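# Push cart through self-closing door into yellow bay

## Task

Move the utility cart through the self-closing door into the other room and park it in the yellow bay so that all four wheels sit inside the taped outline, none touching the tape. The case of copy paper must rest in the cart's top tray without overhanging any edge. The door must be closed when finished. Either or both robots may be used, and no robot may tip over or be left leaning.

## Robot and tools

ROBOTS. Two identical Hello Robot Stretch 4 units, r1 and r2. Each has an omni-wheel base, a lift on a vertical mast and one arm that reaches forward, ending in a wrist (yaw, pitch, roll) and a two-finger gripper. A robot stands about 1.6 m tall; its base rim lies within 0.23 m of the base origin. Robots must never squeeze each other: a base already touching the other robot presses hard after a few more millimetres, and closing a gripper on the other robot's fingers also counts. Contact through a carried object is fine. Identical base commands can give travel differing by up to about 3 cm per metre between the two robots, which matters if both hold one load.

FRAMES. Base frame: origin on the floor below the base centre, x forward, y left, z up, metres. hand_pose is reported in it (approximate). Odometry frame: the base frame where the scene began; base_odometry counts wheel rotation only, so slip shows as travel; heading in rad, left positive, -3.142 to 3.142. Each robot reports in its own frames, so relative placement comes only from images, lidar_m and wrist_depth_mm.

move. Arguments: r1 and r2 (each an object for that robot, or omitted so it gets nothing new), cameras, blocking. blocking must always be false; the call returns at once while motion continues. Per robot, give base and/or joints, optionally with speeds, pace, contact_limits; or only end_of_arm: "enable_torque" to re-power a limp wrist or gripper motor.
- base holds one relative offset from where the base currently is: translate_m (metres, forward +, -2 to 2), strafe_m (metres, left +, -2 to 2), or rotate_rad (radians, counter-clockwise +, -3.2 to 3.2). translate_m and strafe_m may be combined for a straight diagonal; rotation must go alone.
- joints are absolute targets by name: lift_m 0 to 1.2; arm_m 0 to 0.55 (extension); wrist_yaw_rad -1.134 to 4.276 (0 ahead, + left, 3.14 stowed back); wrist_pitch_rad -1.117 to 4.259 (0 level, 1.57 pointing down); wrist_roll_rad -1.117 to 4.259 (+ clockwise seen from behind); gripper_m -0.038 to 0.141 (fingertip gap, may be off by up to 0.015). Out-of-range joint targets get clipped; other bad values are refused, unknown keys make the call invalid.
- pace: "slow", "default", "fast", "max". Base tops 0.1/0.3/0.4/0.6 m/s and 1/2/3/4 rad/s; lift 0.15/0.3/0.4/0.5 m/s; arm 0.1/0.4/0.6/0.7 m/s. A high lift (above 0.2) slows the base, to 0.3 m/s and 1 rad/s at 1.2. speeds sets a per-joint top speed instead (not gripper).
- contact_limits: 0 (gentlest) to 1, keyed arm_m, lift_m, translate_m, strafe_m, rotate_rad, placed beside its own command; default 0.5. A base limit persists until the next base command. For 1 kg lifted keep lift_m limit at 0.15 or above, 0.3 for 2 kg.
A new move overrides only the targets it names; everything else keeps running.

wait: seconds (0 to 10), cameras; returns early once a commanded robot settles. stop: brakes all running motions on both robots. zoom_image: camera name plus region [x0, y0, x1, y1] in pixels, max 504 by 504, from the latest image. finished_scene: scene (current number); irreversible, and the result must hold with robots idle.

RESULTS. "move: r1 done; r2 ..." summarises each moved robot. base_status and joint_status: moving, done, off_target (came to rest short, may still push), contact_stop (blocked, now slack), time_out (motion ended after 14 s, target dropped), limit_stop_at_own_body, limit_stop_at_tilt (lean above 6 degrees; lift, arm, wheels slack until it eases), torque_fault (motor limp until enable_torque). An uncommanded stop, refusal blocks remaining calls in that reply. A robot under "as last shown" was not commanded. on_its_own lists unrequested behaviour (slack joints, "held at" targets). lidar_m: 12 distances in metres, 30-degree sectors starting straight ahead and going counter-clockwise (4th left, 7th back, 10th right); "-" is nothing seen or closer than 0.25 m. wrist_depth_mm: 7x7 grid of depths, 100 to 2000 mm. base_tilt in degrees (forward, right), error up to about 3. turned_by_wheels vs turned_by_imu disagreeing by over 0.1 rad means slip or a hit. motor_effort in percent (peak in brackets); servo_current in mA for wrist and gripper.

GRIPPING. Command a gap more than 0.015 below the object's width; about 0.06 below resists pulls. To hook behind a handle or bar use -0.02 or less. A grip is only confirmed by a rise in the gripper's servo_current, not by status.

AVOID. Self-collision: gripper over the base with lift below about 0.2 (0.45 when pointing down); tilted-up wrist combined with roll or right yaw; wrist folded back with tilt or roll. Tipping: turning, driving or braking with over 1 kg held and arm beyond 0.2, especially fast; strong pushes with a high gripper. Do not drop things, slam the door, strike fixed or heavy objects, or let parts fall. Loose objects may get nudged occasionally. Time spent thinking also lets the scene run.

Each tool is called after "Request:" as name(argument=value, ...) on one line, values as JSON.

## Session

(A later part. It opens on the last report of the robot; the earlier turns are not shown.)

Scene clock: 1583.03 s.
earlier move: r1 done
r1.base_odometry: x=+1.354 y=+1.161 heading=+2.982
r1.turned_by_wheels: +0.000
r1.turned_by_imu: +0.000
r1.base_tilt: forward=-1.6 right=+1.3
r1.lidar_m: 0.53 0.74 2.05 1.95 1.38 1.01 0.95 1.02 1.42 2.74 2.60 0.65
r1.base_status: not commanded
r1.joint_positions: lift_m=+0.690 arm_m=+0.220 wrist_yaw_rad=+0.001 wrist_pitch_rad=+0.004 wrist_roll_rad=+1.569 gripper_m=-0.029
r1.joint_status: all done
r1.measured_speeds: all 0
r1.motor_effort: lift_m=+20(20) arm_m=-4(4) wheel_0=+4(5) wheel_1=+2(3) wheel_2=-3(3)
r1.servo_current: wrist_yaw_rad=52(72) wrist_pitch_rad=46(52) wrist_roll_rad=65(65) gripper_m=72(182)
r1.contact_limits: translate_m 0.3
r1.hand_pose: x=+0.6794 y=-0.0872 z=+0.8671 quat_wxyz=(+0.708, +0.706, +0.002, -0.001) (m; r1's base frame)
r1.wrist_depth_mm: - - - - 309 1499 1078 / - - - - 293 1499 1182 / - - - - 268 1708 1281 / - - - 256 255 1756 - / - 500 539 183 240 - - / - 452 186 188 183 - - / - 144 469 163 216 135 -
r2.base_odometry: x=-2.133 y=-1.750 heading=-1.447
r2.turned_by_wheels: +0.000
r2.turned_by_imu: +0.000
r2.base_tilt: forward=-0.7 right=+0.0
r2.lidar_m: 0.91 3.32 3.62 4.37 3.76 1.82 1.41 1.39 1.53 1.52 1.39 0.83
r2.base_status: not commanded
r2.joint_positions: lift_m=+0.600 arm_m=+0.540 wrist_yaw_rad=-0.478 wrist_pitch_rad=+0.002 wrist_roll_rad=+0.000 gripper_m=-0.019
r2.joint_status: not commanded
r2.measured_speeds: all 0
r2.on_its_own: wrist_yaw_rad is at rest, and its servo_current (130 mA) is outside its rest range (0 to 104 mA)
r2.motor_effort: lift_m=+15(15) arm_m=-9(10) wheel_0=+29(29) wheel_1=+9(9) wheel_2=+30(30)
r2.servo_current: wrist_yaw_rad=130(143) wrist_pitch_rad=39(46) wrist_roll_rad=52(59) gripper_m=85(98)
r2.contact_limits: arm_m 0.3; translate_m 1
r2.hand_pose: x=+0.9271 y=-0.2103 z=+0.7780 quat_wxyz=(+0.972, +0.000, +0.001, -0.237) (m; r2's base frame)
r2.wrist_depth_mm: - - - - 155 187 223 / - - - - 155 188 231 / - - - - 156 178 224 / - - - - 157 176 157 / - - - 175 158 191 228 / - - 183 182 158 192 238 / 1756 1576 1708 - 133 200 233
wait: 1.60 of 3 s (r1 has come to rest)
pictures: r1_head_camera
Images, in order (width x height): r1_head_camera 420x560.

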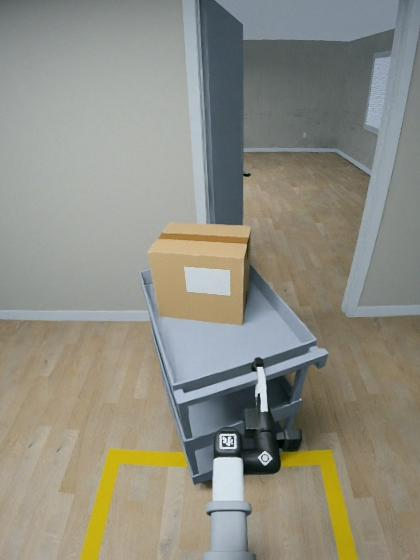

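Request:
move(r1={"base":{"translate_m":-0.6,"strafe_m":0.08},"pace":"slow","contact_limits":{"translate_m":0.6}}, blocking=false, cameras=[])

Request:
wait(seconds=9, cameras=["r1_head_camera","r1_head_right_camera"])

Scene clock: 1595.53 s.
move: r1 moving
r1.base_odometry: x=+1.366 y=+1.158 heading=+2.982
r1.turned_by_wheels: +0.000
r1.turned_by_imu: -0.001
r1.base_tilt: forward=-1.6 right=+1.3
r1.lidar_m: 0.53 0.71 2.04 1.95 1.40 0.99 0.96 1.01 1.43 2.74 2.61 0.71
r1.base_status: translate_m moving; strafe_m moving
r1.joint_positions: lift_m=+0.690 arm_m=+0.220 wrist_yaw_rad=+0.001 wrist_pitch_rad=+0.004 wrist_roll_rad=+1.569 gripper_m=-0.029
r1.joint_status: not commanded
r1.measured_speeds: translate_m=-0.050 strafe_m=+0.007 rotate_rad=-0.001 lift_m=+0.000 arm_m=+0.000 wrist_yaw_rad=+0.000 wrist_pitch_rad=+0.000 wrist_roll_rad=+0.000
r1.motor_effort: lift_m=+20(20) arm_m=-4(4) wheel_0=-7(8) wheel_1=-4(6) wheel_2=+8(8)
r1.servo_current: wrist_yaw_rad=46(65) wrist_pitch_rad=52(52) wrist_roll_rad=39(59) gripper_m=72(78)
r1.contact_limits: translate_m 0.6
r1.hand_pose: x=+0.6794 y=-0.0872 z=+0.8671 quat_wxyz=(+0.708, +0.706, +0.002, -0.001) (m; r1's base frame)
r1.wrist_depth_mm: - - - - 303 1430 1078 / - - - - 290 1464 1138 / - - - - 264 1708 - / - - - 253 253 1863 - / - 484 517 183 240 - - / - 455 186 188 228 - - / - 144 469 147 216 135 -
r2.base_odometry: x=-2.133 y=-1.750 heading=-1.447
r2.turned_by_wheels: +0.000
r2.turned_by_imu: +0.002
r2.base_tilt: forward=-0.7 right=+0.1
r2.lidar_m: 0.88 3.34 3.62 4.37 3.75 1.80 1.43 1.39 1.52 1.51 1.39 0.83
r2.base_status: not commanded
r2.joint_positions: lift_m=+0.600 arm_m=+0.540 wrist_yaw_rad=-0.478 wrist_pitch_rad=+0.002 wrist_roll_rad=+0.000 gripper_m=-0.019
r2.joint_status: not commanded
r2.measured_speeds: all 0
r2.motor_effort: lift_m=+15(15) arm_m=-10(10) wheel_0=+29(29) wheel_1=+9(9) wheel_2=+30(30)
r2.servo_current: wrist_yaw_rad=130(137) wrist_pitch_rad=33(46) wrist_roll_rad=52(59) gripper_m=98(98)
r2.contact_limits: arm_m 0.3; translate_m 1
r2.hand_pose: x=+0.9271 y=-0.2103 z=+0.7780 quat_wxyz=(+0.972, +0.000, +0.001, -0.237) (m; r2's base frame)
r2.wrist_depth_mm: - - - - 154 187 222 / - - - - 155 189 231 / - - - - 156 178 224 / - - - - 157 176 157 / - - - 174 158 190 228 / - - 183 182 158 192 237 / 1756 1537 1661 - 134 200 233
pictures: none
No camera images: "cameras" was empty.

Scene clock: 1602.37 s.
earlier move: r1 done
r1.base_odometry: x=+1.934 y=+0.987 heading=+2.983
r1.turned_by_wheels: +0.001
r1.turned_by_imu: +0.006
r1.base_tilt: forward=-1.6 right=+1.3
r1.lidar_m: 0.47 0.57 1.94 1.43 0.52 0.38 0.35 0.39 0.57 1.57 2.94 0.79
r1.base_status: done
r1.joint_positions: lift_m=+0.690 arm_m=+0.220 wrist_yaw_rad=+0.005 wrist_pitch_rad=+0.004 wrist_roll_rad=+1.569 gripper_m=-0.029
r1.joint_status: not commanded
r1.measured_speeds: all 0
r1.motor_effort: lift_m=+20(20) arm_m=-4(4) wheel_0=+3(9) wheel_1=+0(7) wheel_2=+7(14)
r1.servo_current: wrist_yaw_rad=65(78) wrist_pitch_rad=46(52) wrist_roll_rad=39(65) gripper_m=72(78)
r1.contact_limits: translate_m 0.6
r1.hand_pose: x=+0.6798 y=-0.0859 z=+0.8671 quat_wxyz=(+0.708, +0.706, +0.003, +0.001) (m; r1's base frame)
r1.wrist_depth_mm: 1921 - - - - 1661 1182 / 1921 - - 324 - 1708 1205 / 1921 - - - 362 368 370 / 1921 - - 228 306 1708 1308 / - - - 193 254 1756 - / - - 181 176 228 1756 - / - 143 410 151 200 135 -
r2.base_odometry: x=-2.133 y=-1.750 heading=-1.447
r2.turned_by_wheels: +0.000
r2.turned_by_imu: +0.001
r2.base_tilt: forward=-0.6 right=+0.1
r2.lidar_m: 0.87 3.33 3.64 4.37 3.72 1.81 1.41 1.38 1.54 1.50 1.40 0.81
r2.base_status: not commanded
r2.joint_positions: lift_m=+0.600 arm_m=+0.540 wrist_yaw_rad=-0.478 wrist_pitch_rad=+0.002 wrist_roll_rad=+0.000 gripper_m=-0.019
r2.joint_status: not commanded
r2.measured_speeds: all 0
r2.on_its_own: wrist_yaw_rad is at rest, and its servo_current (137 mA) is outside its rest range (0 to 104 mA)
r2.motor_effort: lift_m=+15(15) arm_m=-9(10) wheel_0=+29(29) wheel_1=+9(9) wheel_2=+30(30)
r2.servo_current: wrist_yaw_rad=137(143) wrist_pitch_rad=33(52) wrist_roll_rad=46(65) gripper_m=91(104)
r2.contact_limits: arm_m 0.3; translate_m 1
r2.hand_pose: x=+0.9271 y=-0.2103 z=+0.7780 quat_wxyz=(+0.972, +0.000, +0.001, -0.237) (m; r2's base frame)
r2.wrist_depth_mm: - - - - 154 187 223 / - - - - 155 188 232 / - - - - 156 178 223 / - - - - 156 176 158 / - - - 175 158 191 228 / - - 183 182 158 192 238 / 1756 1499 1618 - 133 200 233
wait: 6.83 of 9 s (r1 has come to rest)
pictures: r1_head_camera, r1_head_right_camera
Images, in order (width x height): r1_head_camera 420x560, r1_head_right_camera 420x672.

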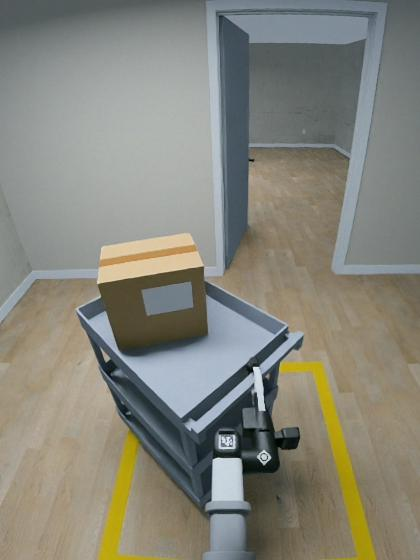

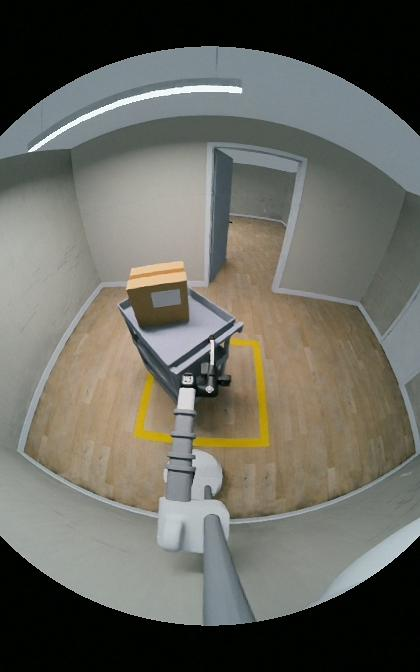

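Request:
move(r1={"joints":{"gripper_m":0.11}}, blocking=false, cameras=[])

Request:
wait(seconds=3, cameras=[])

Request:
move(r1={"joints":{"arm_m":0.0}}, blocking=false, cameras=[])

Request:
wait(seconds=3, cameras=[])

Request:
move(r1={"joints":{"lift_m":0.95,"gripper_m":-0.02}}, blocking=false, cameras=[])

Request:
wait(seconds=3, cameras=["r1_head_camera"])

Scene clock: 1639.87 s.
move: r1 moving
r1.base_odometry: x=+1.934 y=+0.987 heading=+2.983
r1.turned_by_wheels: +0.000
r1.turned_by_imu: -0.003
r1.base_tilt: forward=-1.6 right=+1.3
r1.lidar_m: 0.48 0.56 1.94 1.44 0.52 0.37 0.36 0.37 0.58 1.63 2.93 0.79
r1.base_status: not commanded
r1.joint_positions: lift_m=+0.690 arm_m=+0.220 wrist_yaw_rad=+0.005 wrist_pitch_rad=+0.004 wrist_roll_rad=+1.569 gripper_m=-0.004
r1.joint_status: gripper_m moving
r1.measured_speeds: translate_m=+0.000 strafe_m=+0.000 rotate_rad=-0.001 lift_m=+0.000 arm_m=+0.000 wrist_yaw_rad=+0.000 wrist_pitch_rad=+0.000 wrist_roll_rad=+0.000
r1.motor_effort: lift_m=+20(20) arm_m=-4(4) wheel_0=+3(3) wheel_1=+1(1) wheel_2=+7(7)
r1.servo_current: wrist_yaw_rad=46(65) wrist_pitch_rad=46(52) wrist_roll_rad=39(59) gripper_m=59(78)
r1.contact_limits: translate_m 0.6
r1.hand_pose: x=+0.6798 y=-0.0859 z=+0.8671 quat_wxyz=(+0.708, +0.706, +0.003, +0.001) (m; r1's base frame)
r1.wrist_depth_mm: 1863 - - - - 1708 1205 / 1808 - - - - 1708 1229 / - - - - 370 375 375 / 1921 - - - 315 1756 1281 / - - - 192 260 1808 - / - - 185 190 232 1756 - / - 143 410 139 204 - -
r2.base_odometry: x=-2.133 y=-1.750 heading=-1.447
r2.turned_by_wheels: +0.000
r2.turned_by_imu: +0.005
r2.base_tilt: forward=-0.6 right=+0.0
r2.lidar_m: 0.87 3.33 3.64 4.37 3.78 1.80 1.43 1.40 1.54 1.52 1.42 0.82
r2.base_status: not commanded
r2.joint_positions: lift_m=+0.600 arm_m=+0.540 wrist_yaw_rad=-0.478 wrist_pitch_rad=+0.002 wrist_roll_rad=+0.000 gripper_m=-0.019
r2.joint_status: not commanded
r2.measured_speeds: all 0
r2.motor_effort: lift_m=+15(15) arm_m=-9(10) wheel_0=+29(29) wheel_1=+9(9) wheel_2=+30(30)
r2.servo_current: wrist_yaw_rad=130(143) wrist_pitch_rad=46(46) wrist_roll_rad=46(65) gripper_m=91(98)
r2.contact_limits: arm_m 0.3; translate_m 1
r2.hand_pose: x=+0.9271 y=-0.2103 z=+0.7780 quat_wxyz=(+0.972, +0.000, +0.001, -0.237) (m; r2's base frame)
r2.wrist_depth_mm: - - - - 154 187 222 / - - - - 155 188 232 / - - - - 156 178 223 / - - - - 157 176 158 / - - - 174 158 191 228 / - - 183 182 158 192 237 / 1708 1537 1708 - 133 201 233
pictures: none
No camera images: "cameras" was empty.

Scene clock: 1641.47 s.
earlier move: r1 done
r1.base_odometry: x=+1.934 y=+0.987 heading=+2.983
r1.turned_by_wheels: +0.000
r1.turned_by_imu: -0.001
r1.base_tilt: forward=-1.6 right=+1.3
r1.lidar_m: 0.46 0.56 1.93 1.47 0.53 0.37 0.36 0.38 0.56 1.62 2.96 0.79
r1.base_status: not commanded
r1.joint_positions: lift_m=+0.690 arm_m=+0.220 wrist_yaw_rad=+0.002 wrist_pitch_rad=+0.004 wrist_roll_rad=+1.569 gripper_m=+0.110
r1.joint_status: all done
r1.measured_speeds: all 0
r1.motor_effort: lift_m=+20(20) arm_m=-4(4) wheel_0=+3(3) wheel_1=+0(1) wheel_2=+2(7)
r1.servo_current: wrist_yaw_rad=39(72) wrist_pitch_rad=39(52) wrist_roll_rad=39(78) gripper_m=39(91)
r1.contact_limits: translate_m 0.6
r1.hand_pose: x=+0.6795 y=-0.0867 z=+0.8671 quat_wxyz=(+0.708, +0.706, +0.002, +0.000) (m; r1's base frame)
r1.wrist_depth_mm: - - - - - 1708 1205 / 1921 - - - - 1756 1229 / 1983 - - - - 1576 1118 / 1983 - - - 375 1618 1255 / - - - 207 282 1756 - / - 190 183 182 201 564 - / - 172 469 142 222 216 -
r2.base_odometry: x=-2.133 y=-1.750 heading=-1.447
r2.turned_by_wheels: +0.000
r2.turned_by_imu: +0.000
r2.base_tilt: forward=-0.7 right=+0.0
r2.lidar_m: 0.87 3.35 3.67 4.39 3.75 1.81 1.40 1.39 1.53 1.49 1.39 0.82
r2.base_status: not commanded
r2.joint_positions: lift_m=+0.600 arm_m=+0.540 wrist_yaw_rad=-0.478 wrist_pitch_rad=+0.002 wrist_roll_rad=+0.000 gripper_m=-0.019
r2.joint_status: not commanded
r2.measured_speeds: all 0
r2.on_its_own: wrist_yaw_rad is at rest, and its servo_current (137 mA) is outside its rest range (0 to 104 mA)
r2.motor_effort: lift_m=+15(15) arm_m=-9(10) wheel_0=+29(29) wheel_1=+9(9) wheel_2=+30(30)
r2.servo_current: wrist_yaw_rad=137(143) wrist_pitch_rad=46(46) wrist_roll_rad=52(65) gripper_m=91(98)
r2.contact_limits: arm_m 0.3; translate_m 1
r2.hand_pose: x=+0.9271 y=-0.2103 z=+0.7780 quat_wxyz=(+0.972, +0.000, +0.001, -0.237) (m; r2's base frame)
r2.wrist_depth_mm: - - - - 154 187 222 / - - - - 155 187 231 / - - - - 156 178 224 / - - - - 157 175 158 / - - - 175 158 190 228 / - - 183 182 158 192 238 / 1756 1537 1661 - 133 200 233
wait: 1.60 of 3 s (r1 has come to rest)
pictures: none
No camera images: "cameras" was empty.

Scene clock: 1641.97 s.
move: r1 moving
r1.base_odometry: x=+1.934 y=+0.987 heading=+2.983
r1.turned_by_wheels: +0.000
r1.turned_by_imu: +0.000
r1.base_tilt: forward=-1.6 right=+1.3
r1.lidar_m: 0.43 0.55 1.95 1.46 0.53 0.38 0.36 0.38 0.54 1.61 2.94 0.78
r1.base_status: not commanded
r1.joint_positions: lift_m=+0.690 arm_m=+0.169 wrist_yaw_rad=+0.002 wrist_pitch_rad=+0.004 wrist_roll_rad=+1.569 gripper_m=+0.110
r1.joint_status: arm_m moving
r1.measured_speeds: translate_m=+0.000 strafe_m=+0.000 rotate_rad=+0.000 lift_m=+0.000 arm_m=-0.195 wrist_yaw_rad=+0.000 wrist_pitch_rad=+0.000 wrist_roll_rad=+0.000
r1.motor_effort: lift_m=+20(20) arm_m=-6(7) wheel_0=+2(3) wheel_1=+0(1) wheel_2=+2(2)
r1.servo_current: wrist_yaw_rad=52(52) wrist_pitch_rad=46(46) wrist_roll_rad=46(52) gripper_m=46(46)
r1.contact_limits: translate_m 0.6
r1.hand_pose: x=+0.6289 y=-0.0867 z=+0.8671 quat_wxyz=(+0.708, +0.706, +0.002, +0.000) (m; r1's base frame)
r1.wrist_depth_mm: - - - - - 1708 1205 / 1921 - - - - 1708 1229 / 1983 - - - - 1397 424 / - - - - 427 1756 525 / - - - - 320 1756 - / - - - - 194 198 - / - 452 477 142 248 - -
r2.base_odometry: x=-2.133 y=-1.750 heading=-1.447
r2.turned_by_wheels: +0.000
r2.turned_by_imu: +0.000
r2.base_tilt: forward=-0.6 right=+0.0
r2.lidar_m: 0.88 3.32 3.62 4.41 3.74 1.77 1.42 1.38 1.53 1.51 1.40 0.80
r2.base_status: not commanded
r2.joint_positions: lift_m=+0.600 arm_m=+0.540 wrist_yaw_rad=-0.478 wrist_pitch_rad=+0.002 wrist_roll_rad=+0.000 gripper_m=-0.019
r2.joint_status: not commanded
r2.measured_speeds: all 0
r2.motor_effort: lift_m=+15(15) arm_m=-9(10) wheel_0=+28(29) wheel_1=+9(9) wheel_2=+30(30)
r2.servo_current: wrist_yaw_rad=130(150) wrist_pitch_rad=39(46) wrist_roll_rad=52(59) gripper_m=91(98)
r2.contact_limits: arm_m 0.3; translate_m 1
r2.hand_pose: x=+0.9271 y=-0.2103 z=+0.7780 quat_wxyz=(+0.972, +0.000, +0.001, -0.237) (m; r2's base frame)
r2.wrist_depth_mm: - - - - 154 187 223 / - - - - 155 188 231 / - - - - 156 178 223 / - - - - 156 176 157 / - - - 175 157 191 228 / - - 183 182 158 192 238 / 1756 1537 1661 - 133 200 233
pictures: none
No camera images: "cameras" was empty.

Scene clock: 1643.23 s.
earlier move: r1 done
r1.base_odometry: x=+1.934 y=+0.987 heading=+2.983
r1.turned_by_wheels: +0.000
r1.turned_by_imu: +0.000
r1.base_tilt: forward=-1.6 right=+1.3
r1.lidar_m: 0.44 0.53 1.95 1.48 0.53 0.39 0.37 0.39 0.59 1.59 2.94 0.78
r1.base_status: not commanded
r1.joint_positions: lift_m=+0.690 arm_m=+0.000 wrist_yaw_rad=+0.002 wrist_pitch_rad=+0.004 wrist_roll_rad=+1.569 gripper_m=+0.110
r1.joint_status: all done
r1.measured_speeds: all 0
r1.motor_effort: lift_m=+20(20) arm_m=-5(8) wheel_0=+2(3) wheel_1=+0(1) wheel_2=+2(2)
r1.servo_current: wrist_yaw_rad=52(65) wrist_pitch_rad=46(46) wrist_roll_rad=39(65) gripper_m=39(52)
r1.contact_limits: translate_m 0.6
r1.hand_pose: x=+0.4596 y=-0.0867 z=+0.8671 quat_wxyz=(+0.708, +0.706, +0.002, +0.000) (m; r1's base frame)
r1.wrist_depth_mm: - - - - - 1756 1205 / - - - - - 1756 1255 / - - - - - 1756 1308 / - - - - - 1983 580 / - - - - - - - / - - - - 195 - - / - - 621 136 - - -
r2.base_odometry: x=-2.133 y=-1.750 heading=-1.447
r2.turned_by_wheels: +0.000
r2.turned_by_imu: +0.000
r2.base_tilt: forward=-0.6 right=+0.0
r2.lidar_m: 0.86 3.32 3.63 4.35 3.77 1.79 1.41 1.39 1.52 1.50 1.38 0.81
r2.base_status: not commanded
r2.joint_positions: lift_m=+0.600 arm_m=+0.540 wrist_yaw_rad=-0.478 wrist_pitch_rad=+0.002 wrist_roll_rad=+0.000 gripper_m=-0.019
r2.joint_status: not commanded
r2.measured_speeds: all 0
r2.on_its_own: wrist_yaw_rad is at rest, and its servo_current (137 mA) is outside its rest range (0 to 104 mA)
r2.motor_effort: lift_m=+15(15) arm_m=-9(10) wheel_0=+29(29) wheel_1=+9(9) wheel_2=+30(30)
r2.servo_current: wrist_yaw_rad=137(150) wrist_pitch_rad=46(46) wrist_roll_rad=52(59) gripper_m=91(98)
r2.contact_limits: arm_m 0.3; translate_m 1
r2.hand_pose: x=+0.9271 y=-0.2103 z=+0.7780 quat_wxyz=(+0.972, +0.000, +0.001, -0.237) (m; r2's base frame)
r2.wrist_depth_mm: - - - - 154 187 222 / - - - - 155 187 231 / - - - - 156 178 224 / - - - - 156 175 157 / - - - 175 158 191 228 / - - 183 182 158 191 239 / 1756 1576 1708 - 133 200 233
wait: 1.27 of 3 s (r1 has come to rest)
pictures: none
No camera images: "cameras" was empty.

Scene clock: 1643.73 s.
move: r1 moving
r1.base_odometry: x=+1.934 y=+0.987 heading=+2.983
r1.turned_by_wheels: +0.000
r1.turned_by_imu: +0.000
r1.base_tilt: forward=-1.6 right=+1.3
r1.lidar_m: 0.46 0.55 1.93 1.45 0.53 0.37 0.35 0.40 0.57 1.59 2.96 0.80
r1.base_status: not commanded
r1.joint_positions: lift_m=+0.727 arm_m=+0.000 wrist_yaw_rad=+0.002 wrist_pitch_rad=+0.004 wrist_roll_rad=+1.569 gripper_m=+0.095
r1.joint_status: lift_m moving; gripper_m moving
r1.measured_speeds: translate_m=+0.000 strafe_m=+0.000 rotate_rad=+0.000 lift_m=+0.146 arm_m=+0.000 wrist_yaw_rad=+0.000 wrist_pitch_rad=+0.000 wrist_roll_rad=+0.000
r1.motor_effort: lift_m=+26(27) arm_m=-5(5) wheel_0=+2(3) wheel_1=+0(1) wheel_2=+2(2)
r1.servo_current: wrist_yaw_rad=46(65) wrist_pitch_rad=39(52) wrist_roll_rad=52(59) gripper_m=104(104)
r1.contact_limits: translate_m 0.6
r1.hand_pose: x=+0.4596 y=-0.0867 z=+0.9046 quat_wxyz=(+0.708, +0.706, +0.002, +0.000) (m; r1's base frame)
r1.wrist_depth_mm: - - - - - 1708 1281 / - - - - - 1808 1281 / - - - - - 1808 1308 / - - - - 603 1863 574 / - - - - - - - / - - 211 - 188 - - / - - 615 144 377 - -
r2.base_odometry: x=-2.133 y=-1.750 heading=-1.447
r2.turned_by_wheels: +0.000
r2.turned_by_imu: +0.000
r2.base_tilt: forward=-0.6 right=+0.0
r2.lidar_m: 0.89 3.35 3.64 4.39 3.75 1.79 1.43 1.39 1.52 1.50 1.42 0.83
r2.base_status: not commanded
r2.joint_positions: lift_m=+0.600 arm_m=+0.540 wrist_yaw_rad=-0.478 wrist_pitch_rad=+0.002 wrist_roll_rad=+0.000 gripper_m=-0.019
r2.joint_status: not commanded
r2.measured_speeds: all 0
r2.motor_effort: lift_m=+15(15) arm_m=-9(10) wheel_0=+28(29) wheel_1=+9(9) wheel_2=+30(30)
r2.servo_current: wrist_yaw_rad=124(137) wrist_pitch_rad=46(46) wrist_roll_rad=52(59) gripper_m=91(98)
r2.contact_limits: arm_m 0.3; translate_m 1
r2.hand_pose: x=+0.9271 y=-0.2103 z=+0.7780 quat_wxyz=(+0.972, +0.000, +0.001, -0.237) (m; r2's base frame)
r2.wrist_depth_mm: - - - - 154 187 223 / - - - - 155 188 232 / - - - - 156 178 223 / - - - - 156 175 158 / - - - 174 158 191 227 / - - 183 182 158 192 238 / 1808 1537 1661 - 133 200 234
pictures: none
No camera images: "cameras" was empty.

Scene clock: 1645.37 s.
earlier move: r1 done
r1.base_odometry: x=+1.934 y=+0.987 heading=+2.983
r1.turned_by_wheels: +0.000
r1.turned_by_imu: +0.000
r1.base_tilt: forward=-1.6 right=+1.3
r1.lidar_m: 0.44 0.55 1.97 1.46 0.55 0.38 0.35 0.39 0.57 1.59 2.96 0.79
r1.base_status: not commanded
r1.joint_positions: lift_m=+0.949 arm_m=+0.000 wrist_yaw_rad=+0.002 wrist_pitch_rad=+0.004 wrist_roll_rad=+1.569 gripper_m=-0.019
r1.joint_status: all done
r1.measured_speeds: all 0
r1.motor_effort: lift_m=+25(28) arm_m=-5(5) wheel_0=+3(3) wheel_1=+0(1) wheel_2=+2(2)
r1.servo_current: wrist_yaw_rad=39(78) wrist_pitch_rad=46(52) wrist_roll_rad=65(78) gripper_m=46(137)
r1.contact_limits: translate_m 0.6
r1.hand_pose: x=+0.4596 y=-0.0867 z=+1.1267 quat_wxyz=(+0.708, +0.706, +0.002, +0.000) (m; r1's base frame)
r1.wrist_depth_mm: - - - - - - 1618 / - - - - - - 1576 / - - - - - - 1618 / - - - - - 615 1499 / - - - - - 683 452 / - - - 198 809 640 - / - - 180 179 163 597 -
r2.base_odometry: x=-2.133 y=-1.750 heading=-1.447
r2.turned_by_wheels: +0.000
r2.turned_by_imu: +0.000
r2.base_tilt: forward=-0.7 right=+0.1
r2.lidar_m: 0.87 3.33 3.64 4.38 3.77 1.81 1.42 1.39 1.54 1.51 1.38 0.83
r2.base_status: not commanded
r2.joint_positions: lift_m=+0.600 arm_m=+0.540 wrist_yaw_rad=-0.478 wrist_pitch_rad=+0.002 wrist_roll_rad=+0.000 gripper_m=-0.019
r2.joint_status: not commanded
r2.measured_speeds: all 0
r2.on_its_own: wrist_yaw_rad is at rest, and its servo_current (130 mA) is outside its rest range (0 to 104 mA)
r2.motor_effort: lift_m=+15(15) arm_m=-9(10) wheel_0=+29(29) wheel_1=+9(9) wheel_2=+30(30)
r2.servo_current: wrist_yaw_rad=130(150) wrist_pitch_rad=39(46) wrist_roll_rad=46(59) gripper_m=91(98)
r2.contact_limits: arm_m 0.3; translate_m 1
r2.hand_pose: x=+0.9271 y=-0.2103 z=+0.7780 quat_wxyz=(+0.972, +0.000, +0.001, -0.237) (m; r2's base frame)
r2.wrist_depth_mm: - - - - 154 187 223 / - - - - 155 188 230 / - - - - 156 178 223 / - - - - 157 175 157 / - - - 175 158 191 229 / - - 183 182 158 192 237 / 1756 1576 1661 - 133 200 233
wait: 1.63 of 3 s (r1 has come to rest)
pictures: r1_head_camera
Images, in order (width x height): r1_head_camera 420x560.

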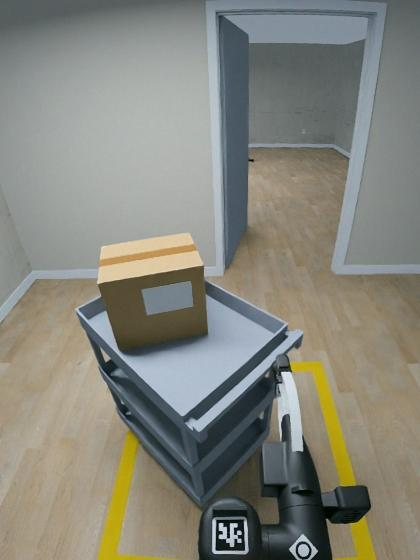

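Request:
move(r1={"base":{"strafe_m":1.0}}, blocking=false, cameras=[])

Request:
wait(seconds=6, cameras=[])

Request:
move(r1={"base":{"translate_m":0.78}}, blocking=false, cameras=[])

Request:
wait(seconds=6, cameras=[])

Request:
move(r1={"base":{"rotate_rad":-1.22}}, blocking=false, cameras=[])

Request:
wait(seconds=4, cameras=["r1_head_camera"])

Scene clock: 1655.30 s.
move: r1 moving
r1.base_odometry: x=+1.928 y=+0.952 heading=+2.983
r1.turned_by_wheels: +0.000
r1.turned_by_imu: +0.000
r1.base_tilt: forward=-1.6 right=+1.3
r1.lidar_m: 0.45 0.59 1.91 1.46 0.54 0.38 0.34 0.39 0.57 1.64 2.98 0.73
r1.base_status: strafe_m moving
r1.joint_positions: lift_m=+0.949 arm_m=+0.000 wrist_yaw_rad=+0.002 wrist_pitch_rad=+0.004 wrist_roll_rad=+1.569 gripper_m=-0.019
r1.joint_status: not commanded
r1.measured_speeds: translate_m=+0.000 strafe_m=+0.140 rotate_rad=+0.002 lift_m=+0.000 arm_m=+0.000 wrist_yaw_rad=+0.000 wrist_pitch_rad=+0.000 wrist_roll_rad=+0.000
r1.motor_effort: lift_m=+25(25) arm_m=-5(5) wheel_0=-10(11) wheel_1=+9(10) wheel_2=+0(2)
r1.servo_current: wrist_yaw_rad=26(78) wrist_pitch_rad=39(52) wrist_roll_rad=46(59) gripper_m=59(59)
r1.hand_pose: x=+0.4596 y=-0.0867 z=+1.1267 quat_wxyz=(+0.708, +0.706, +0.002, +0.000) (m; r1's base frame)
r1.wrist_depth_mm: - - - - - - 1576 / - - - - - - 1618 / - - - - - 1921 1537 / - - - - - 676 1464 / - - - - - 634 394 / - - - 198 640 634 - / - - 179 180 162 559 504
r2.base_odometry: x=-2.133 y=-1.750 heading=-1.447
r2.turned_by_wheels: +0.000
r2.turned_by_imu: +0.001
r2.base_tilt: forward=-0.6 right=+0.0
r2.lidar_m: 0.88 3.33 3.65 4.36 3.77 1.78 1.41 1.40 1.53 1.50 1.40 0.84
r2.base_status: not commanded
r2.joint_positions: lift_m=+0.600 arm_m=+0.540 wrist_yaw_rad=-0.478 wrist_pitch_rad=+0.002 wrist_roll_rad=+0.000 gripper_m=-0.019
r2.joint_status: not commanded
r2.measured_speeds: all 0
r2.motor_effort: lift_m=+15(15) arm_m=-9(10) wheel_0=+29(29) wheel_1=+9(9) wheel_2=+30(30)
r2.servo_current: wrist_yaw_rad=137(143) wrist_pitch_rad=39(46) wrist_roll_rad=39(59) gripper_m=91(98)
r2.contact_limits: arm_m 0.3; translate_m 1
r2.hand_pose: x=+0.9271 y=-0.2103 z=+0.7780 quat_wxyz=(+0.972, +0.000, +0.001, -0.237) (m; r2's base frame)
r2.wrist_depth_mm: - - - - 154 187 223 / - - - - 155 188 231 / - - - - 156 178 224 / - - - - 157 176 157 / - - - 174 158 191 228 / - - 183 182 158 192 238 / 1756 1576 1661 - 133 200 233
pictures: none
No camera images: "cameras" was empty.

Scene clock: 1659.47 s.
earlier move: r1 done
r1.base_odometry: x=+1.776 y=+0.000 heading=+2.983
r1.turned_by_wheels: +0.000
r1.turned_by_imu: +0.005
r1.base_tilt: forward=-1.6 right=+1.2
r1.lidar_m: 2.42 1.25 0.93 0.86 0.52 0.37 0.35 0.36 0.55 1.60 0.95 0.94
r1.base_status: done
r1.joint_positions: lift_m=+0.950 arm_m=+0.000 wrist_yaw_rad=+0.002 wrist_pitch_rad=+0.004 wrist_roll_rad=+1.569 gripper_m=-0.019
r1.joint_status: not commanded
r1.measured_speeds: all 0
r1.motor_effort: lift_m=+25(25) arm_m=-5(5) wheel_0=-2(12) wheel_1=+2(11) wheel_2=+0(2)
r1.servo_current: wrist_yaw_rad=46(78) wrist_pitch_rad=39(52) wrist_roll_rad=46(65) gripper_m=52(65)
r1.hand_pose: x=+0.4596 y=-0.0867 z=+1.1267 quat_wxyz=(+0.708, +0.706, +0.002, +0.000) (m; r1's base frame)
r1.wrist_depth_mm: - - - - - - 1576 / - - - - - - 1576 / - - - - - - 1661 / - - - - - - 1708 / - - - - - - 1661 / - - - 198 - - 1618 / - - 180 180 154 1983 1661
r2.base_odometry: x=-2.133 y=-1.750 heading=-1.447
r2.turned_by_wheels: +0.000
r2.turned_by_imu: +0.001
r2.base_tilt: forward=-0.7 right=+0.0
r2.lidar_m: 0.87 3.34 3.62 4.39 3.75 1.78 1.42 1.38 1.53 1.51 1.40 0.82
r2.base_status: not commanded
r2.joint_positions: lift_m=+0.600 arm_m=+0.540 wrist_yaw_rad=-0.478 wrist_pitch_rad=+0.002 wrist_roll_rad=+0.000 gripper_m=-0.019
r2.joint_status: not commanded
r2.measured_speeds: all 0
r2.on_its_own: wrist_yaw_rad is at rest, and its servo_current (137 mA) is outside its rest range (0 to 104 mA)
r2.motor_effort: lift_m=+15(15) arm_m=-9(10) wheel_0=+29(29) wheel_1=+9(9) wheel_2=+30(30)
r2.servo_current: wrist_yaw_rad=137(143) wrist_pitch_rad=46(46) wrist_roll_rad=46(65) gripper_m=98(98)
r2.contact_limits: arm_m 0.3; translate_m 1
r2.hand_pose: x=+0.9271 y=-0.2103 z=+0.7780 quat_wxyz=(+0.972, +0.000, +0.001, -0.237) (m; r2's base frame)
r2.wrist_depth_mm: - - - - 154 187 222 / - - - - 155 188 231 / - - - - 156 178 224 / - - - - 157 175 157 / - - - 175 158 191 228 / - - 183 182 158 192 238 / 1808 1537 1661 - 133 200 234
wait: 4.17 of 6 s (r1 has come to rest)
pictures: none
No camera images: "cameras" was empty.

Scene clock: 1659.97 s.
move: r1 moving
r1.base_odometry: x=+1.745 y=+0.005 heading=+2.983
r1.turned_by_wheels: +0.000
r1.turned_by_imu: +0.000
r1.base_tilt: forward=-1.6 right=+1.3
r1.lidar_m: 2.36 1.24 0.92 0.88 0.55 0.39 0.37 0.42 0.58 1.73 0.94 0.93
r1.base_status: translate_m moving
r1.joint_positions: lift_m=+0.950 arm_m=+0.000 wrist_yaw_rad=+0.002 wrist_pitch_rad=+0.004 wrist_roll_rad=+1.569 gripper_m=-0.019
r1.joint_status: not commanded
r1.measured_speeds: translate_m=+0.120 strafe_m=+0.000 rotate_rad=+0.004 lift_m=+0.000 arm_m=+0.000 wrist_yaw_rad=+0.000 wrist_pitch_rad=+0.000 wrist_roll_rad=+0.000
r1.motor_effort: lift_m=+25(25) arm_m=-5(5) wheel_0=+5(8) wheel_1=+7(7) wheel_2=-8(9)
r1.servo_current: wrist_yaw_rad=46(72) wrist_pitch_rad=39(52) wrist_roll_rad=39(59) gripper_m=52(59)
r1.hand_pose: x=+0.4596 y=-0.0867 z=+1.1267 quat_wxyz=(+0.708, +0.706, +0.002, +0.000) (m; r1's base frame)
r1.wrist_depth_mm: - - - - - - 1618 / - - - - - - 1537 / - - - - - - 1576 / - - - - - - 1618 / - - - - - - 1618 / - - - 198 - - 1661 / - - 180 180 154 1983 1618
r2.base_odometry: x=-2.133 y=-1.750 heading=-1.447
r2.turned_by_wheels: +0.000
r2.turned_by_imu: +0.000
r2.base_tilt: forward=-0.7 right=+0.0
r2.lidar_m: 0.87 3.33 3.64 4.39 3.76 1.81 1.44 1.39 1.54 1.52 1.36 0.84
r2.base_status: not commanded
r2.joint_positions: lift_m=+0.600 arm_m=+0.540 wrist_yaw_rad=-0.478 wrist_pitch_rad=+0.002 wrist_roll_rad=+0.000 gripper_m=-0.019
r2.joint_status: not commanded
r2.measured_speeds: all 0
r2.motor_effort: lift_m=+15(15) arm_m=-10(10) wheel_0=+29(29) wheel_1=+9(9) wheel_2=+30(30)
r2.servo_current: wrist_yaw_rad=130(137) wrist_pitch_rad=39(46) wrist_roll_rad=52(52) gripper_m=91(98)
r2.contact_limits: arm_m 0.3; translate_m 1
r2.hand_pose: x=+0.9271 y=-0.2103 z=+0.7780 quat_wxyz=(+0.972, +0.000, +0.001, -0.237) (m; r2's base frame)
r2.wrist_depth_mm: - - - - 154 188 222 / - - - - 155 188 230 / - - - - 156 178 224 / - - - - 156 175 157 / - - - 175 158 191 228 / - - 183 182 158 192 238 / 1756 1537 1661 - 133 200 233
pictures: none
No camera images: "cameras" was empty.

Scene clock: 1663.57 s.
earlier move: r1 done
r1.base_odometry: x=+1.006 y=+0.123 heading=+2.983
r1.turned_by_wheels: +0.000
r1.turned_by_imu: +0.000
r1.base_tilt: forward=-1.6 right=+1.3
r1.lidar_m: 1.61 1.25 0.91 0.85 0.91 1.18 1.13 1.20 0.84 0.48 0.46 1.69
r1.base_status: done
r1.joint_positions: lift_m=+0.950 arm_m=+0.000 wrist_yaw_rad=+0.002 wrist_pitch_rad=+0.004 wrist_roll_rad=+1.569 gripper_m=-0.019
r1.joint_status: not commanded
r1.measured_speeds: all 0
r1.motor_effort: lift_m=+24(25) arm_m=-5(5) wheel_0=+1(8) wheel_1=+2(8) wheel_2=+0(10)
r1.servo_current: wrist_yaw_rad=39(72) wrist_pitch_rad=46(52) wrist_roll_rad=59(65) gripper_m=46(59)
r1.hand_pose: x=+0.4596 y=-0.0867 z=+1.1267 quat_wxyz=(+0.708, +0.706, +0.002, +0.000) (m; r1's base frame)
r1.wrist_depth_mm: - - - - - - 1430 / - - - - - - 1430 / - - - - - - 1430 / - - - - - - 1464 / - - - - - - 1397 / - - 183 198 171 - 1430 / - 132 163 144 144 - -
r2.base_odometry: x=-2.133 y=-1.750 heading=-1.447
r2.turned_by_wheels: +0.000
r2.turned_by_imu: +0.001
r2.base_tilt: forward=-0.6 right=+0.1
r2.lidar_m: 0.87 3.34 3.63 4.39 3.76 1.81 1.40 1.41 1.53 1.50 1.39 0.85
r2.base_status: not commanded
r2.joint_positions: lift_m=+0.600 arm_m=+0.540 wrist_yaw_rad=-0.478 wrist_pitch_rad=+0.002 wrist_roll_rad=+0.000 gripper_m=-0.019
r2.joint_status: not commanded
r2.measured_speeds: all 0
r2.on_its_own: wrist_yaw_rad is at rest, and its servo_current (117 mA) is outside its rest range (0 to 104 mA)
r2.motor_effort: lift_m=+15(15) arm_m=-9(10) wheel_0=+29(29) wheel_1=+9(9) wheel_2=+30(30)
r2.servo_current: wrist_yaw_rad=117(143) wrist_pitch_rad=46(46) wrist_roll_rad=52(65) gripper_m=91(98)
r2.contact_limits: arm_m 0.3; translate_m 1
r2.hand_pose: x=+0.9271 y=-0.2103 z=+0.7780 quat_wxyz=(+0.972, +0.000, +0.001, -0.237) (m; r2's base frame)
r2.wrist_depth_mm: - - - - 154 187 222 / - - - - 155 189 231 / - - - - 156 178 223 / - - - - 157 176 157 / - - - 175 157 191 228 / - - 183 183 158 192 238 / 1756 1576 1618 - 133 200 234
wait: 3.60 of 6 s (r1 has come to rest)
pictures: none
No camera images: "cameras" was empty.

Scene clock: 1664.07 s.
move: r1 moving
r1.base_odometry: x=+1.006 y=+0.123 heading=+2.762
r1.turned_by_wheels: -0.221
r1.turned_by_imu: -0.222
r1.base_tilt: forward=-1.6 right=+1.3
r1.lidar_m: 1.62 1.64 0.98 0.84 0.88 1.06 1.13 1.13 1.39 0.58 0.44 1.83
r1.base_status: rotate_rad moving
r1.joint_positions: lift_m=+0.950 arm_m=+0.000 wrist_yaw_rad=+0.002 wrist_pitch_rad=+0.004 wrist_roll_rad=+1.569 gripper_m=-0.019
r1.joint_status: not commanded
r1.measured_speeds: translate_m=+0.000 strafe_m=+0.000 rotate_rad=-0.856 lift_m=+0.000 arm_m=+0.000 wrist_yaw_rad=+0.000 wrist_pitch_rad=+0.000 wrist_roll_rad=+0.000
r1.motor_effort: lift_m=+24(24) arm_m=-5(5) wheel_0=+9(9) wheel_1=+7(8) wheel_2=+7(7)
r1.servo_current: wrist_yaw_rad=39(52) wrist_pitch_rad=46(52) wrist_roll_rad=39(59) gripper_m=52(59)
r1.hand_pose: x=+0.4596 y=-0.0867 z=+1.1267 quat_wxyz=(+0.708, +0.706, +0.002, +0.000) (m; r1's base frame)
r1.wrist_depth_mm: 1537 - - - - - 1537 / - - - - - - 1537 / - - - - - - 1464 / - - - - - - 1464 / - - - - - - 1430 / - - 183 198 171 - 1397 / - 132 163 145 145 - -
r2.base_odometry: x=-2.133 y=-1.750 heading=-1.447
r2.turned_by_wheels: +0.000
r2.turned_by_imu: +0.000
r2.base_tilt: forward=-0.7 right=+0.0
r2.lidar_m: 0.87 3.32 3.63 4.39 3.77 1.78 1.41 1.40 1.52 1.51 1.41 0.82
r2.base_status: not commanded
r2.joint_positions: lift_m=+0.600 arm_m=+0.540 wrist_yaw_rad=-0.478 wrist_pitch_rad=+0.002 wrist_roll_rad=+0.000 gripper_m=-0.019
r2.joint_status: not commanded
r2.measured_speeds: all 0
r2.motor_effort: lift_m=+15(15) arm_m=-9(9) wheel_0=+29(29) wheel_1=+8(9) wheel_2=+30(30)
r2.servo_current: wrist_yaw_rad=130(137) wrist_pitch_rad=46(46) wrist_roll_rad=52(52) gripper_m=91(98)
r2.contact_limits: arm_m 0.3; translate_m 1
r2.hand_pose: x=+0.9271 y=-0.2103 z=+0.7780 quat_wxyz=(+0.972, +0.000, +0.001, -0.237) (m; r2's base frame)
r2.wrist_depth_mm: - - - - 154 188 223 / - - - - 155 188 231 / - - - - 156 177 224 / - - - - 157 176 157 / - - - 175 158 191 228 / - - 183 182 158 192 238 / 1756 1576 1618 - 133 201 234
pictures: none
No camera images: "cameras" was empty.

Scene clock: 1665.53 s.
earlier move: r1 done
r1.base_odometry: x=+1.006 y=+0.123 heading=+1.763
r1.turned_by_wheels: -0.999
r1.turned_by_imu: -1.004
r1.base_tilt: forward=-1.6 right=+1.2
r1.lidar_m: 0.45 1.78 1.63 1.50 0.96 0.86 0.87 1.12 1.13 1.15 1.45 0.53
r1.base_status: done
r1.joint_positions: lift_m=+0.950 arm_m=+0.000 wrist_yaw_rad=+0.002 wrist_pitch_rad=+0.004 wrist_roll_rad=+1.569 gripper_m=-0.019
r1.joint_status: not commanded
r1.measured_speeds: all 0
r1.motor_effort: lift_m=+24(24) arm_m=-5(5) wheel_0=+1(9) wheel_1=+2(8) wheel_2=+2(7)
r1.servo_current: wrist_yaw_rad=46(65) wrist_pitch_rad=46(52) wrist_roll_rad=52(59) gripper_m=52(59)
r1.hand_pose: x=+0.4596 y=-0.0867 z=+1.1267 quat_wxyz=(+0.708, +0.706, +0.002, +0.000) (m; r1's base frame)
r1.wrist_depth_mm: - - - - - 609 397 / - - - - - 609 469 / - - - - 373 373 375 / - - - - 375 377 379 / - - - - 379 379 382 / - - - 199 382 384 387 / - - 180 180 163 384 436
r2.base_odometry: x=-2.133 y=-1.750 heading=-1.447
r2.turned_by_wheels: +0.000
r2.turned_by_imu: +0.000
r2.base_tilt: forward=-0.7 right=+0.0
r2.lidar_m: 0.88 3.34 3.65 4.37 3.78 1.81 1.41 1.39 1.53 1.50 1.38 0.81
r2.base_status: not commanded
r2.joint_positions: lift_m=+0.600 arm_m=+0.540 wrist_yaw_rad=-0.478 wrist_pitch_rad=+0.002 wrist_roll_rad=+0.000 gripper_m=-0.019
r2.joint_status: not commanded
r2.measured_speeds: all 0
r2.on_its_own: wrist_yaw_rad is at rest, and its servo_current (137 mA) is outside its rest range (0 to 104 mA)
r2.motor_effort: lift_m=+15(15) arm_m=-9(10) wheel_0=+29(29) wheel_1=+9(9) wheel_2=+30(30)
r2.servo_current: wrist_yaw_rad=137(143) wrist_pitch_rad=39(46) wrist_roll_rad=39(52) gripper_m=85(98)
r2.contact_limits: arm_m 0.3; translate_m 1
r2.hand_pose: x=+0.9271 y=-0.2103 z=+0.7780 quat_wxyz=(+0.972, +0.000, +0.001, -0.237) (m; r2's base frame)
r2.wrist_depth_mm: - - - - 154 187 222 / - - - - 155 187 231 / - - - - 156 178 224 / - - - - 157 176 158 / - - - 175 158 191 229 / - - 183 183 158 191 238 / 1756 1537 1708 - 133 201 233
wait: 1.47 of 4 s (r1 has come to rest)
pictures: r1_head_camera
Images, in order (width x height): r1_head_camera 420x560.

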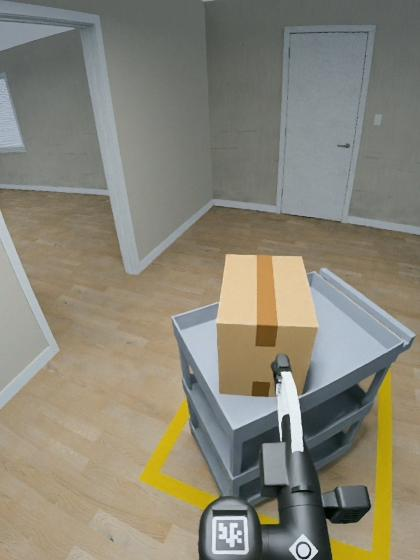

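Request:
move(r1={"base":{"translate_m":-0.07}}, blocking=false, cameras=[])

Request:
wait(seconds=2, cameras=[])

Request:
move(r1={"joints":{"lift_m":0.63}}, blocking=false, cameras=[])

Request:
wait(seconds=4, cameras=["r1_head_camera"])

Scene clock: 1682.43 s.
move: r1 moving
r1.base_odometry: x=+1.012 y=+0.092 heading=+1.763
r1.turned_by_wheels: +0.000
r1.turned_by_imu: -0.001
r1.base_tilt: forward=-1.6 right=+1.3
r1.lidar_m: 0.49 1.82 1.64 1.46 0.93 0.84 0.84 1.08 1.12 1.14 1.42 0.59
r1.base_status: translate_m moving
r1.joint_positions: lift_m=+0.950 arm_m=+0.000 wrist_yaw_rad=+0.002 wrist_pitch_rad=+0.004 wrist_roll_rad=+1.569 gripper_m=-0.019
r1.joint_status: not commanded
r1.measured_speeds: translate_m=-0.122 strafe_m=-0.001 rotate_rad=-0.001 lift_m=+0.000 arm_m=+0.000 wrist_yaw_rad=+0.000 wrist_pitch_rad=+0.000 wrist_roll_rad=+0.000
r1.motor_effort: lift_m=+24(24) arm_m=-5(5) wheel_0=-7(9) wheel_1=-5(7) wheel_2=+9(9)
r1.servo_current: wrist_yaw_rad=39(65) wrist_pitch_rad=46(52) wrist_roll_rad=46(65) gripper_m=52(59)
r1.hand_pose: x=+0.4596 y=-0.0867 z=+1.1267 quat_wxyz=(+0.708, +0.706, +0.002, +0.000) (m; r1's base frame)
r1.wrist_depth_mm: - - - - - 609 430 / - - - - - 615 397 / - - - - 399 404 399 / - - - - 402 404 407 / - - - - 404 410 407 / - - - 199 410 413 415 / - - 179 180 155 418 436
r2.base_odometry: x=-2.133 y=-1.750 heading=-1.447
r2.turned_by_wheels: +0.000
r2.turned_by_imu: +0.002
r2.base_tilt: forward=-0.7 right=+0.1
r2.lidar_m: 0.87 3.34 3.63 4.37 3.78 1.81 1.42 1.37 1.54 1.50 1.39 0.82
r2.base_status: not commanded
r2.joint_positions: lift_m=+0.600 arm_m=+0.540 wrist_yaw_rad=-0.478 wrist_pitch_rad=+0.002 wrist_roll_rad=+0.000 gripper_m=-0.019
r2.joint_status: not commanded
r2.measured_speeds: all 0
r2.motor_effort: lift_m=+15(15) arm_m=-9(10) wheel_0=+29(29) wheel_1=+9(9) wheel_2=+30(30)
r2.servo_current: wrist_yaw_rad=130(137) wrist_pitch_rad=39(46) wrist_roll_rad=52(65) gripper_m=91(98)
r2.contact_limits: arm_m 0.3; translate_m 1
r2.hand_pose: x=+0.9271 y=-0.2103 z=+0.7780 quat_wxyz=(+0.972, +0.000, +0.001, -0.237) (m; r2's base frame)
r2.wrist_depth_mm: - - - - 155 187 223 / - - - - 155 187 232 / - - - - 156 178 224 / - - - - 156 176 157 / - - - 174 157 191 228 / - - 184 182 158 193 237 / 1756 1576 1661 - 134 200 233
pictures: none
No camera images: "cameras" was empty.

Scene clock: 1683.30 s.
earlier move: r1 done
r1.base_odometry: x=+1.019 y=+0.054 heading=+1.763
r1.turned_by_wheels: +0.000
r1.turned_by_imu: +0.000
r1.base_tilt: forward=-1.6 right=+1.2
r1.lidar_m: 0.53 1.84 1.66 1.42 0.89 0.79 0.81 1.04 1.10 1.12 1.37 0.63
r1.base_status: done
r1.joint_positions: lift_m=+0.950 arm_m=+0.000 wrist_yaw_rad=+0.002 wrist_pitch_rad=+0.004 wrist_roll_rad=+1.569 gripper_m=-0.019
r1.joint_status: not commanded
r1.measured_speeds: all 0
r1.motor_effort: lift_m=+24(24) arm_m=-5(5) wheel_0=-2(9) wheel_1=-3(7) wheel_2=-1(9)
r1.servo_current: wrist_yaw_rad=72(72) wrist_pitch_rad=39(52) wrist_roll_rad=46(65) gripper_m=52(59)
r1.hand_pose: x=+0.4596 y=-0.0867 z=+1.1267 quat_wxyz=(+0.708, +0.706, +0.002, +0.000) (m; r1's base frame)
r1.wrist_depth_mm: - - - - - 496 488 / - - - - - 615 445 / - - - - 960 442 413 / - - - - 442 445 389 / - - - - 449 449 452 / - - - 198 452 455 455 / - - 180 180 154 559 504
r2.base_odometry: x=-2.133 y=-1.750 heading=-1.447
r2.turned_by_wheels: +0.000
r2.turned_by_imu: +0.000
r2.base_tilt: forward=-0.7 right=+0.0
r2.lidar_m: 0.87 3.35 3.60 4.37 3.76 1.79 1.40 1.39 1.53 1.49 1.37 0.84
r2.base_status: not commanded
r2.joint_positions: lift_m=+0.600 arm_m=+0.540 wrist_yaw_rad=-0.478 wrist_pitch_rad=+0.002 wrist_roll_rad=+0.000 gripper_m=-0.019
r2.joint_status: not commanded
r2.measured_speeds: all 0
r2.on_its_own: wrist_yaw_rad is at rest, and its servo_current (137 mA) is outside its rest range (0 to 104 mA)
r2.motor_effort: lift_m=+15(15) arm_m=-9(10) wheel_0=+29(29) wheel_1=+9(9) wheel_2=+30(30)
r2.servo_current: wrist_yaw_rad=137(137) wrist_pitch_rad=46(46) wrist_roll_rad=52(65) gripper_m=91(98)
r2.contact_limits: arm_m 0.3; translate_m 1
r2.hand_pose: x=+0.9271 y=-0.2103 z=+0.7780 quat_wxyz=(+0.972, +0.000, +0.001, -0.237) (m; r2's base frame)
r2.wrist_depth_mm: - - - - 154 187 222 / - - - - 155 188 231 / - - - - 156 177 224 / - - - - 157 176 157 / - - - 175 158 191 227 / - - 183 181 158 193 238 / 1708 1537 1661 - 133 201 233
wait: 0.87 of 2 s (r1 has come to rest)
pictures: none
No camera images: "cameras" was empty.

Scene clock: 1683.80 s.
move: r1 moving
r1.base_odometry: x=+1.019 y=+0.054 heading=+1.763
r1.turned_by_wheels: +0.000
r1.turned_by_imu: +0.000
r1.base_tilt: forward=-1.6 right=+1.3
r1.lidar_m: 0.52 1.85 1.66 1.35 0.90 0.80 0.81 1.01 1.09 1.11 1.37 0.60
r1.base_status: not commanded
r1.joint_positions: lift_m=+0.913 arm_m=+0.000 wrist_yaw_rad=+0.002 wrist_pitch_rad=+0.004 wrist_roll_rad=+1.569 gripper_m=-0.019
r1.joint_status: lift_m moving
r1.measured_speeds: translate_m=+0.000 strafe_m=+0.000 rotate_rad=+0.000 lift_m=-0.146 arm_m=+0.000 wrist_yaw_rad=+0.000 wrist_pitch_rad=+0.000 wrist_roll_rad=+0.000
r1.motor_effort: lift_m=+12(24) arm_m=-5(5) wheel_0=-1(2) wheel_1=-2(3) wheel_2=-1(1)
r1.servo_current: wrist_yaw_rad=52(72) wrist_pitch_rad=46(52) wrist_roll_rad=46(52) gripper_m=52(59)
r1.hand_pose: x=+0.4596 y=-0.0867 z=+1.0898 quat_wxyz=(+0.708, +0.706, +0.002, +0.000) (m; r1's base frame)
r1.wrist_depth_mm: - - - - - 488 788 / - - - - - 462 442 / - - - - 442 442 404 / - - - 544 445 442 379 / - - - 715 445 452 357 / - - - 198 452 452 342 / - - 179 180 154 504 477
r2.base_odometry: x=-2.133 y=-1.750 heading=-1.447
r2.turned_by_wheels: +0.000
r2.turned_by_imu: +0.000
r2.base_tilt: forward=-0.6 right=+0.0
r2.lidar_m: 0.87 3.31 3.63 4.35 3.76 1.81 1.42 1.37 1.54 1.51 1.41 0.83
r2.base_status: not commanded
r2.joint_positions: lift_m=+0.600 arm_m=+0.540 wrist_yaw_rad=-0.478 wrist_pitch_rad=+0.002 wrist_roll_rad=+0.000 gripper_m=-0.019
r2.joint_status: not commanded
r2.measured_speeds: all 0
r2.motor_effort: lift_m=+15(15) arm_m=-9(10) wheel_0=+29(29) wheel_1=+8(9) wheel_2=+30(30)
r2.servo_current: wrist_yaw_rad=130(143) wrist_pitch_rad=39(46) wrist_roll_rad=46(52) gripper_m=91(91)
r2.contact_limits: arm_m 0.3; translate_m 1
r2.hand_pose: x=+0.9271 y=-0.2103 z=+0.7780 quat_wxyz=(+0.972, +0.000, +0.001, -0.237) (m; r2's base frame)
r2.wrist_depth_mm: - - - - 155 187 222 / - - - - 155 188 231 / - - - - 156 178 223 / - - - - 156 176 157 / - - - 175 158 191 228 / - - 183 182 158 191 237 / 1756 1537 1661 - 134 201 233
pictures: none
No camera images: "cameras" was empty.

Scene clock: 1685.63 s.
earlier move: r1 done
r1.base_odometry: x=+1.019 y=+0.054 heading=+1.763
r1.turned_by_wheels: +0.000
r1.turned_by_imu: +0.000
r1.base_tilt: forward=-1.6 right=+1.3
r1.lidar_m: 0.52 1.82 1.66 1.40 0.85 0.80 0.83 1.03 1.10 1.10 1.39 0.64
r1.base_status: not commanded
r1.joint_positions: lift_m=+0.630 arm_m=+0.000 wrist_yaw_rad=+0.002 wrist_pitch_rad=+0.004 wrist_roll_rad=+1.569 gripper_m=-0.019
r1.joint_status: all done
r1.measured_speeds: all 0
r1.motor_effort: lift_m=+13(24) arm_m=-5(5) wheel_0=-2(2) wheel_1=-2(3) wheel_2=-1(1)
r1.servo_current: wrist_yaw_rad=59(72) wrist_pitch_rad=46(52) wrist_roll_rad=52(65) gripper_m=52(59)
r1.hand_pose: x=+0.4596 y=-0.0867 z=+0.8077 quat_wxyz=(+0.708, +0.706, +0.002, +0.000) (m; r1's base frame)
r1.wrist_depth_mm: - - - 496 - - - / - - - 449 - - - / - - - 404 - - - / - 439 439 379 - - 377 / - 442 439 351 - - - / - 445 336 198 180 - - / - 452 183 185 163 314 324
r2.base_odometry: x=-2.133 y=-1.750 heading=-1.447
r2.turned_by_wheels: +0.000
r2.turned_by_imu: +0.000
r2.base_tilt: forward=-0.6 right=+0.0
r2.lidar_m: 0.87 3.33 3.62 4.38 3.77 1.80 1.41 1.39 1.52 1.51 1.41 0.83
r2.base_status: not commanded
r2.joint_positions: lift_m=+0.600 arm_m=+0.540 wrist_yaw_rad=-0.478 wrist_pitch_rad=+0.002 wrist_roll_rad=+0.000 gripper_m=-0.019
r2.joint_status: not commanded
r2.measured_speeds: all 0
r2.on_its_own: wrist_yaw_rad is at rest, and its servo_current (124 mA) is outside its rest range (0 to 104 mA)
r2.motor_effort: lift_m=+15(15) arm_m=-9(10) wheel_0=+29(29) wheel_1=+9(9) wheel_2=+30(30)
r2.servo_current: wrist_yaw_rad=124(143) wrist_pitch_rad=39(46) wrist_roll_rad=46(59) gripper_m=91(98)
r2.contact_limits: arm_m 0.3; translate_m 1
r2.hand_pose: x=+0.9271 y=-0.2103 z=+0.7780 quat_wxyz=(+0.972, +0.000, +0.001, -0.237) (m; r2's base frame)
r2.wrist_depth_mm: - - - - 154 187 222 / - - - - 155 188 231 / - - - - 156 177 223 / - - - - 157 176 157 / - - - 175 157 191 229 / - - 183 182 158 192 238 / 1756 1537 1618 - 133 200 234
wait: 1.83 of 4 s (r1 has come to rest)
pictures: r1_head_camera
Images, in order (width x height): r1_head_camera 420x560.

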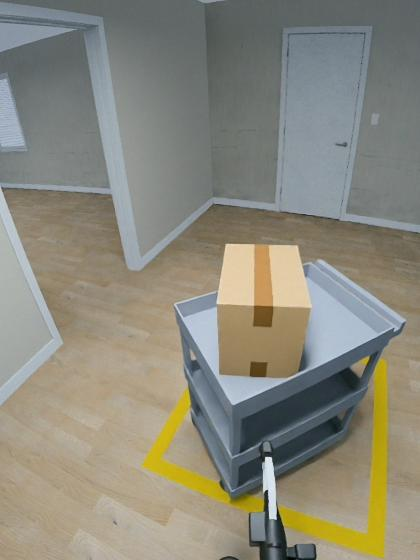

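Request:
move(r1={"joints":{"arm_m":0.33},"speeds":{"arm_m":0.1},"contact_limits":{"arm_m":0.6}}, blocking=false, cameras=[])

Request:
wait(seconds=6, cameras=["r1_head_camera"])

Scene clock: 1697.90 s.
move: r1 moving
r1.base_odometry: x=+1.019 y=+0.054 heading=+1.763
r1.turned_by_wheels: +0.000
r1.turned_by_imu: -0.001
r1.base_tilt: forward=-1.6 right=+1.3
r1.lidar_m: 0.53 1.85 1.66 1.37 0.89 0.81 0.81 1.04 1.11 1.10 1.40 0.62
r1.base_status: not commanded
r1.joint_positions: lift_m=+0.630 arm_m=+0.038 wrist_yaw_rad=+0.002 wrist_pitch_rad=+0.004 wrist_roll_rad=+1.569 gripper_m=-0.019
r1.joint_status: arm_m moving
r1.measured_speeds: translate_m=+0.000 strafe_m=+0.000 rotate_rad=+0.000 lift_m=+0.000 arm_m=+0.100 wrist_yaw_rad=+0.000 wrist_pitch_rad=+0.000 wrist_roll_rad=+0.000
r1.motor_effort: lift_m=+13(13) arm_m=+5(8) wheel_0=-1(2) wheel_1=-2(2) wheel_2=-1(1)
r1.servo_current: wrist_yaw_rad=59(59) wrist_pitch_rad=39(46) wrist_roll_rad=52(59) gripper_m=59(59)
r1.contact_limits: arm_m 0.6
r1.hand_pose: x=+0.4972 y=-0.0867 z=+0.8077 quat_wxyz=(+0.708, +0.706, +0.002, +0.000) (m; r1's base frame)
r1.wrist_depth_mm: - - - 445 - - - / - - - 404 - - - / - - 402 368 - - 373 / 402 402 402 340 - - - / 407 407 407 319 - - - / - 413 300 198 - - - / - 410 183 179 163 285 286
r2.base_odometry: x=-2.133 y=-1.750 heading=-1.447
r2.turned_by_wheels: +0.000
r2.turned_by_imu: +0.002
r2.base_tilt: forward=-0.6 right=+0.1
r2.lidar_m: 0.86 3.31 3.63 4.41 3.78 1.79 1.41 1.40 1.55 1.50 1.41 0.84
r2.base_status: not commanded
r2.joint_positions: lift_m=+0.600 arm_m=+0.540 wrist_yaw_rad=-0.478 wrist_pitch_rad=+0.002 wrist_roll_rad=+0.000 gripper_m=-0.019
r2.joint_status: not commanded
r2.measured_speeds: all 0
r2.motor_effort: lift_m=+15(15) arm_m=-9(10) wheel_0=+29(29) wheel_1=+9(9) wheel_2=+30(30)
r2.servo_current: wrist_yaw_rad=117(150) wrist_pitch_rad=52(52) wrist_roll_rad=39(52) gripper_m=85(91)
r2.contact_limits: arm_m 0.3; translate_m 1
r2.hand_pose: x=+0.9271 y=-0.2103 z=+0.7780 quat_wxyz=(+0.972, +0.000, +0.001, -0.237) (m; r2's base frame)
r2.wrist_depth_mm: - - - - 154 187 223 / - - - - 155 187 231 / - - - - 156 178 224 / - - - - 156 176 157 / - - - 175 158 191 227 / - - 183 182 158 193 238 / 1756 1537 1708 - 133 200 234
pictures: none
No camera images: "cameras" was empty.

Scene clock: 1701.23 s.
earlier move: r1 done
r1.base_odometry: x=+1.019 y=+0.054 heading=+1.763
r1.turned_by_wheels: +0.000
r1.turned_by_imu: +0.000
r1.base_tilt: forward=-1.5 right=+1.3
r1.lidar_m: 0.79 1.85 1.67 1.37 0.89 0.80 0.80 1.02 1.10 1.13 1.39 0.82
r1.base_status: not commanded
r1.joint_positions: lift_m=+0.630 arm_m=+0.330 wrist_yaw_rad=-0.002 wrist_pitch_rad=+0.004 wrist_roll_rad=+1.569 gripper_m=-0.019
r1.joint_status: all done
r1.measured_speeds: all 0
r1.motor_effort: lift_m=+13(13) arm_m=+5(11) wheel_0=-1(2) wheel_1=-2(3) wheel_2=-3(5)
r1.servo_current: wrist_yaw_rad=52(65) wrist_pitch_rad=46(59) wrist_roll_rad=52(65) gripper_m=46(59)
r1.contact_limits: arm_m 0.6
r1.hand_pose: x=+0.7890 y=-0.0881 z=+0.8077 quat_wxyz=(+0.708, +0.706, +0.000, -0.002) (m; r1's base frame)
r1.wrist_depth_mm: - - 244 243 - - - / - 488 243 245 - - - / 345 338 244 245 - - - / 285 285 245 247 - - - / 306 310 245 247 - - - / 342 342 245 198 180 - - / 384 368 246 183 145 1397 -
r2.base_odometry: x=-2.133 y=-1.750 heading=-1.447
r2.turned_by_wheels: +0.000
r2.turned_by_imu: +0.000
r2.base_tilt: forward=-0.6 right=+0.0
r2.lidar_m: 0.88 3.34 3.65 4.39 3.79 1.81 1.41 1.37 1.52 1.49 1.38 0.81
r2.base_status: not commanded
r2.joint_positions: lift_m=+0.600 arm_m=+0.540 wrist_yaw_rad=-0.478 wrist_pitch_rad=+0.002 wrist_roll_rad=+0.000 gripper_m=-0.019
r2.joint_status: not commanded
r2.measured_speeds: all 0
r2.on_its_own: wrist_yaw_rad is at rest, and its servo_current (143 mA) is outside its rest range (0 to 104 mA)
r2.motor_effort: lift_m=+15(15) arm_m=-9(10) wheel_0=+29(29) wheel_1=+9(9) wheel_2=+30(30)
r2.servo_current: wrist_yaw_rad=143(150) wrist_pitch_rad=39(52) wrist_roll_rad=39(59) gripper_m=91(98)
r2.contact_limits: arm_m 0.3; translate_m 1
r2.hand_pose: x=+0.9271 y=-0.2103 z=+0.7780 quat_wxyz=(+0.972, +0.000, +0.001, -0.237) (m; r2's base frame)
r2.wrist_depth_mm: - - - - 154 187 222 / - - - - 155 188 231 / - - - - 156 177 224 / - - - - 156 175 158 / - - - 174 157 191 228 / - - 183 182 158 192 237 / 1708 1576 1708 - 133 201 232
wait: 3.33 of 6 s (r1 has come to rest)
pictures: r1_head_camera
Images, in order (width x height): r1_head_camera 420x560.

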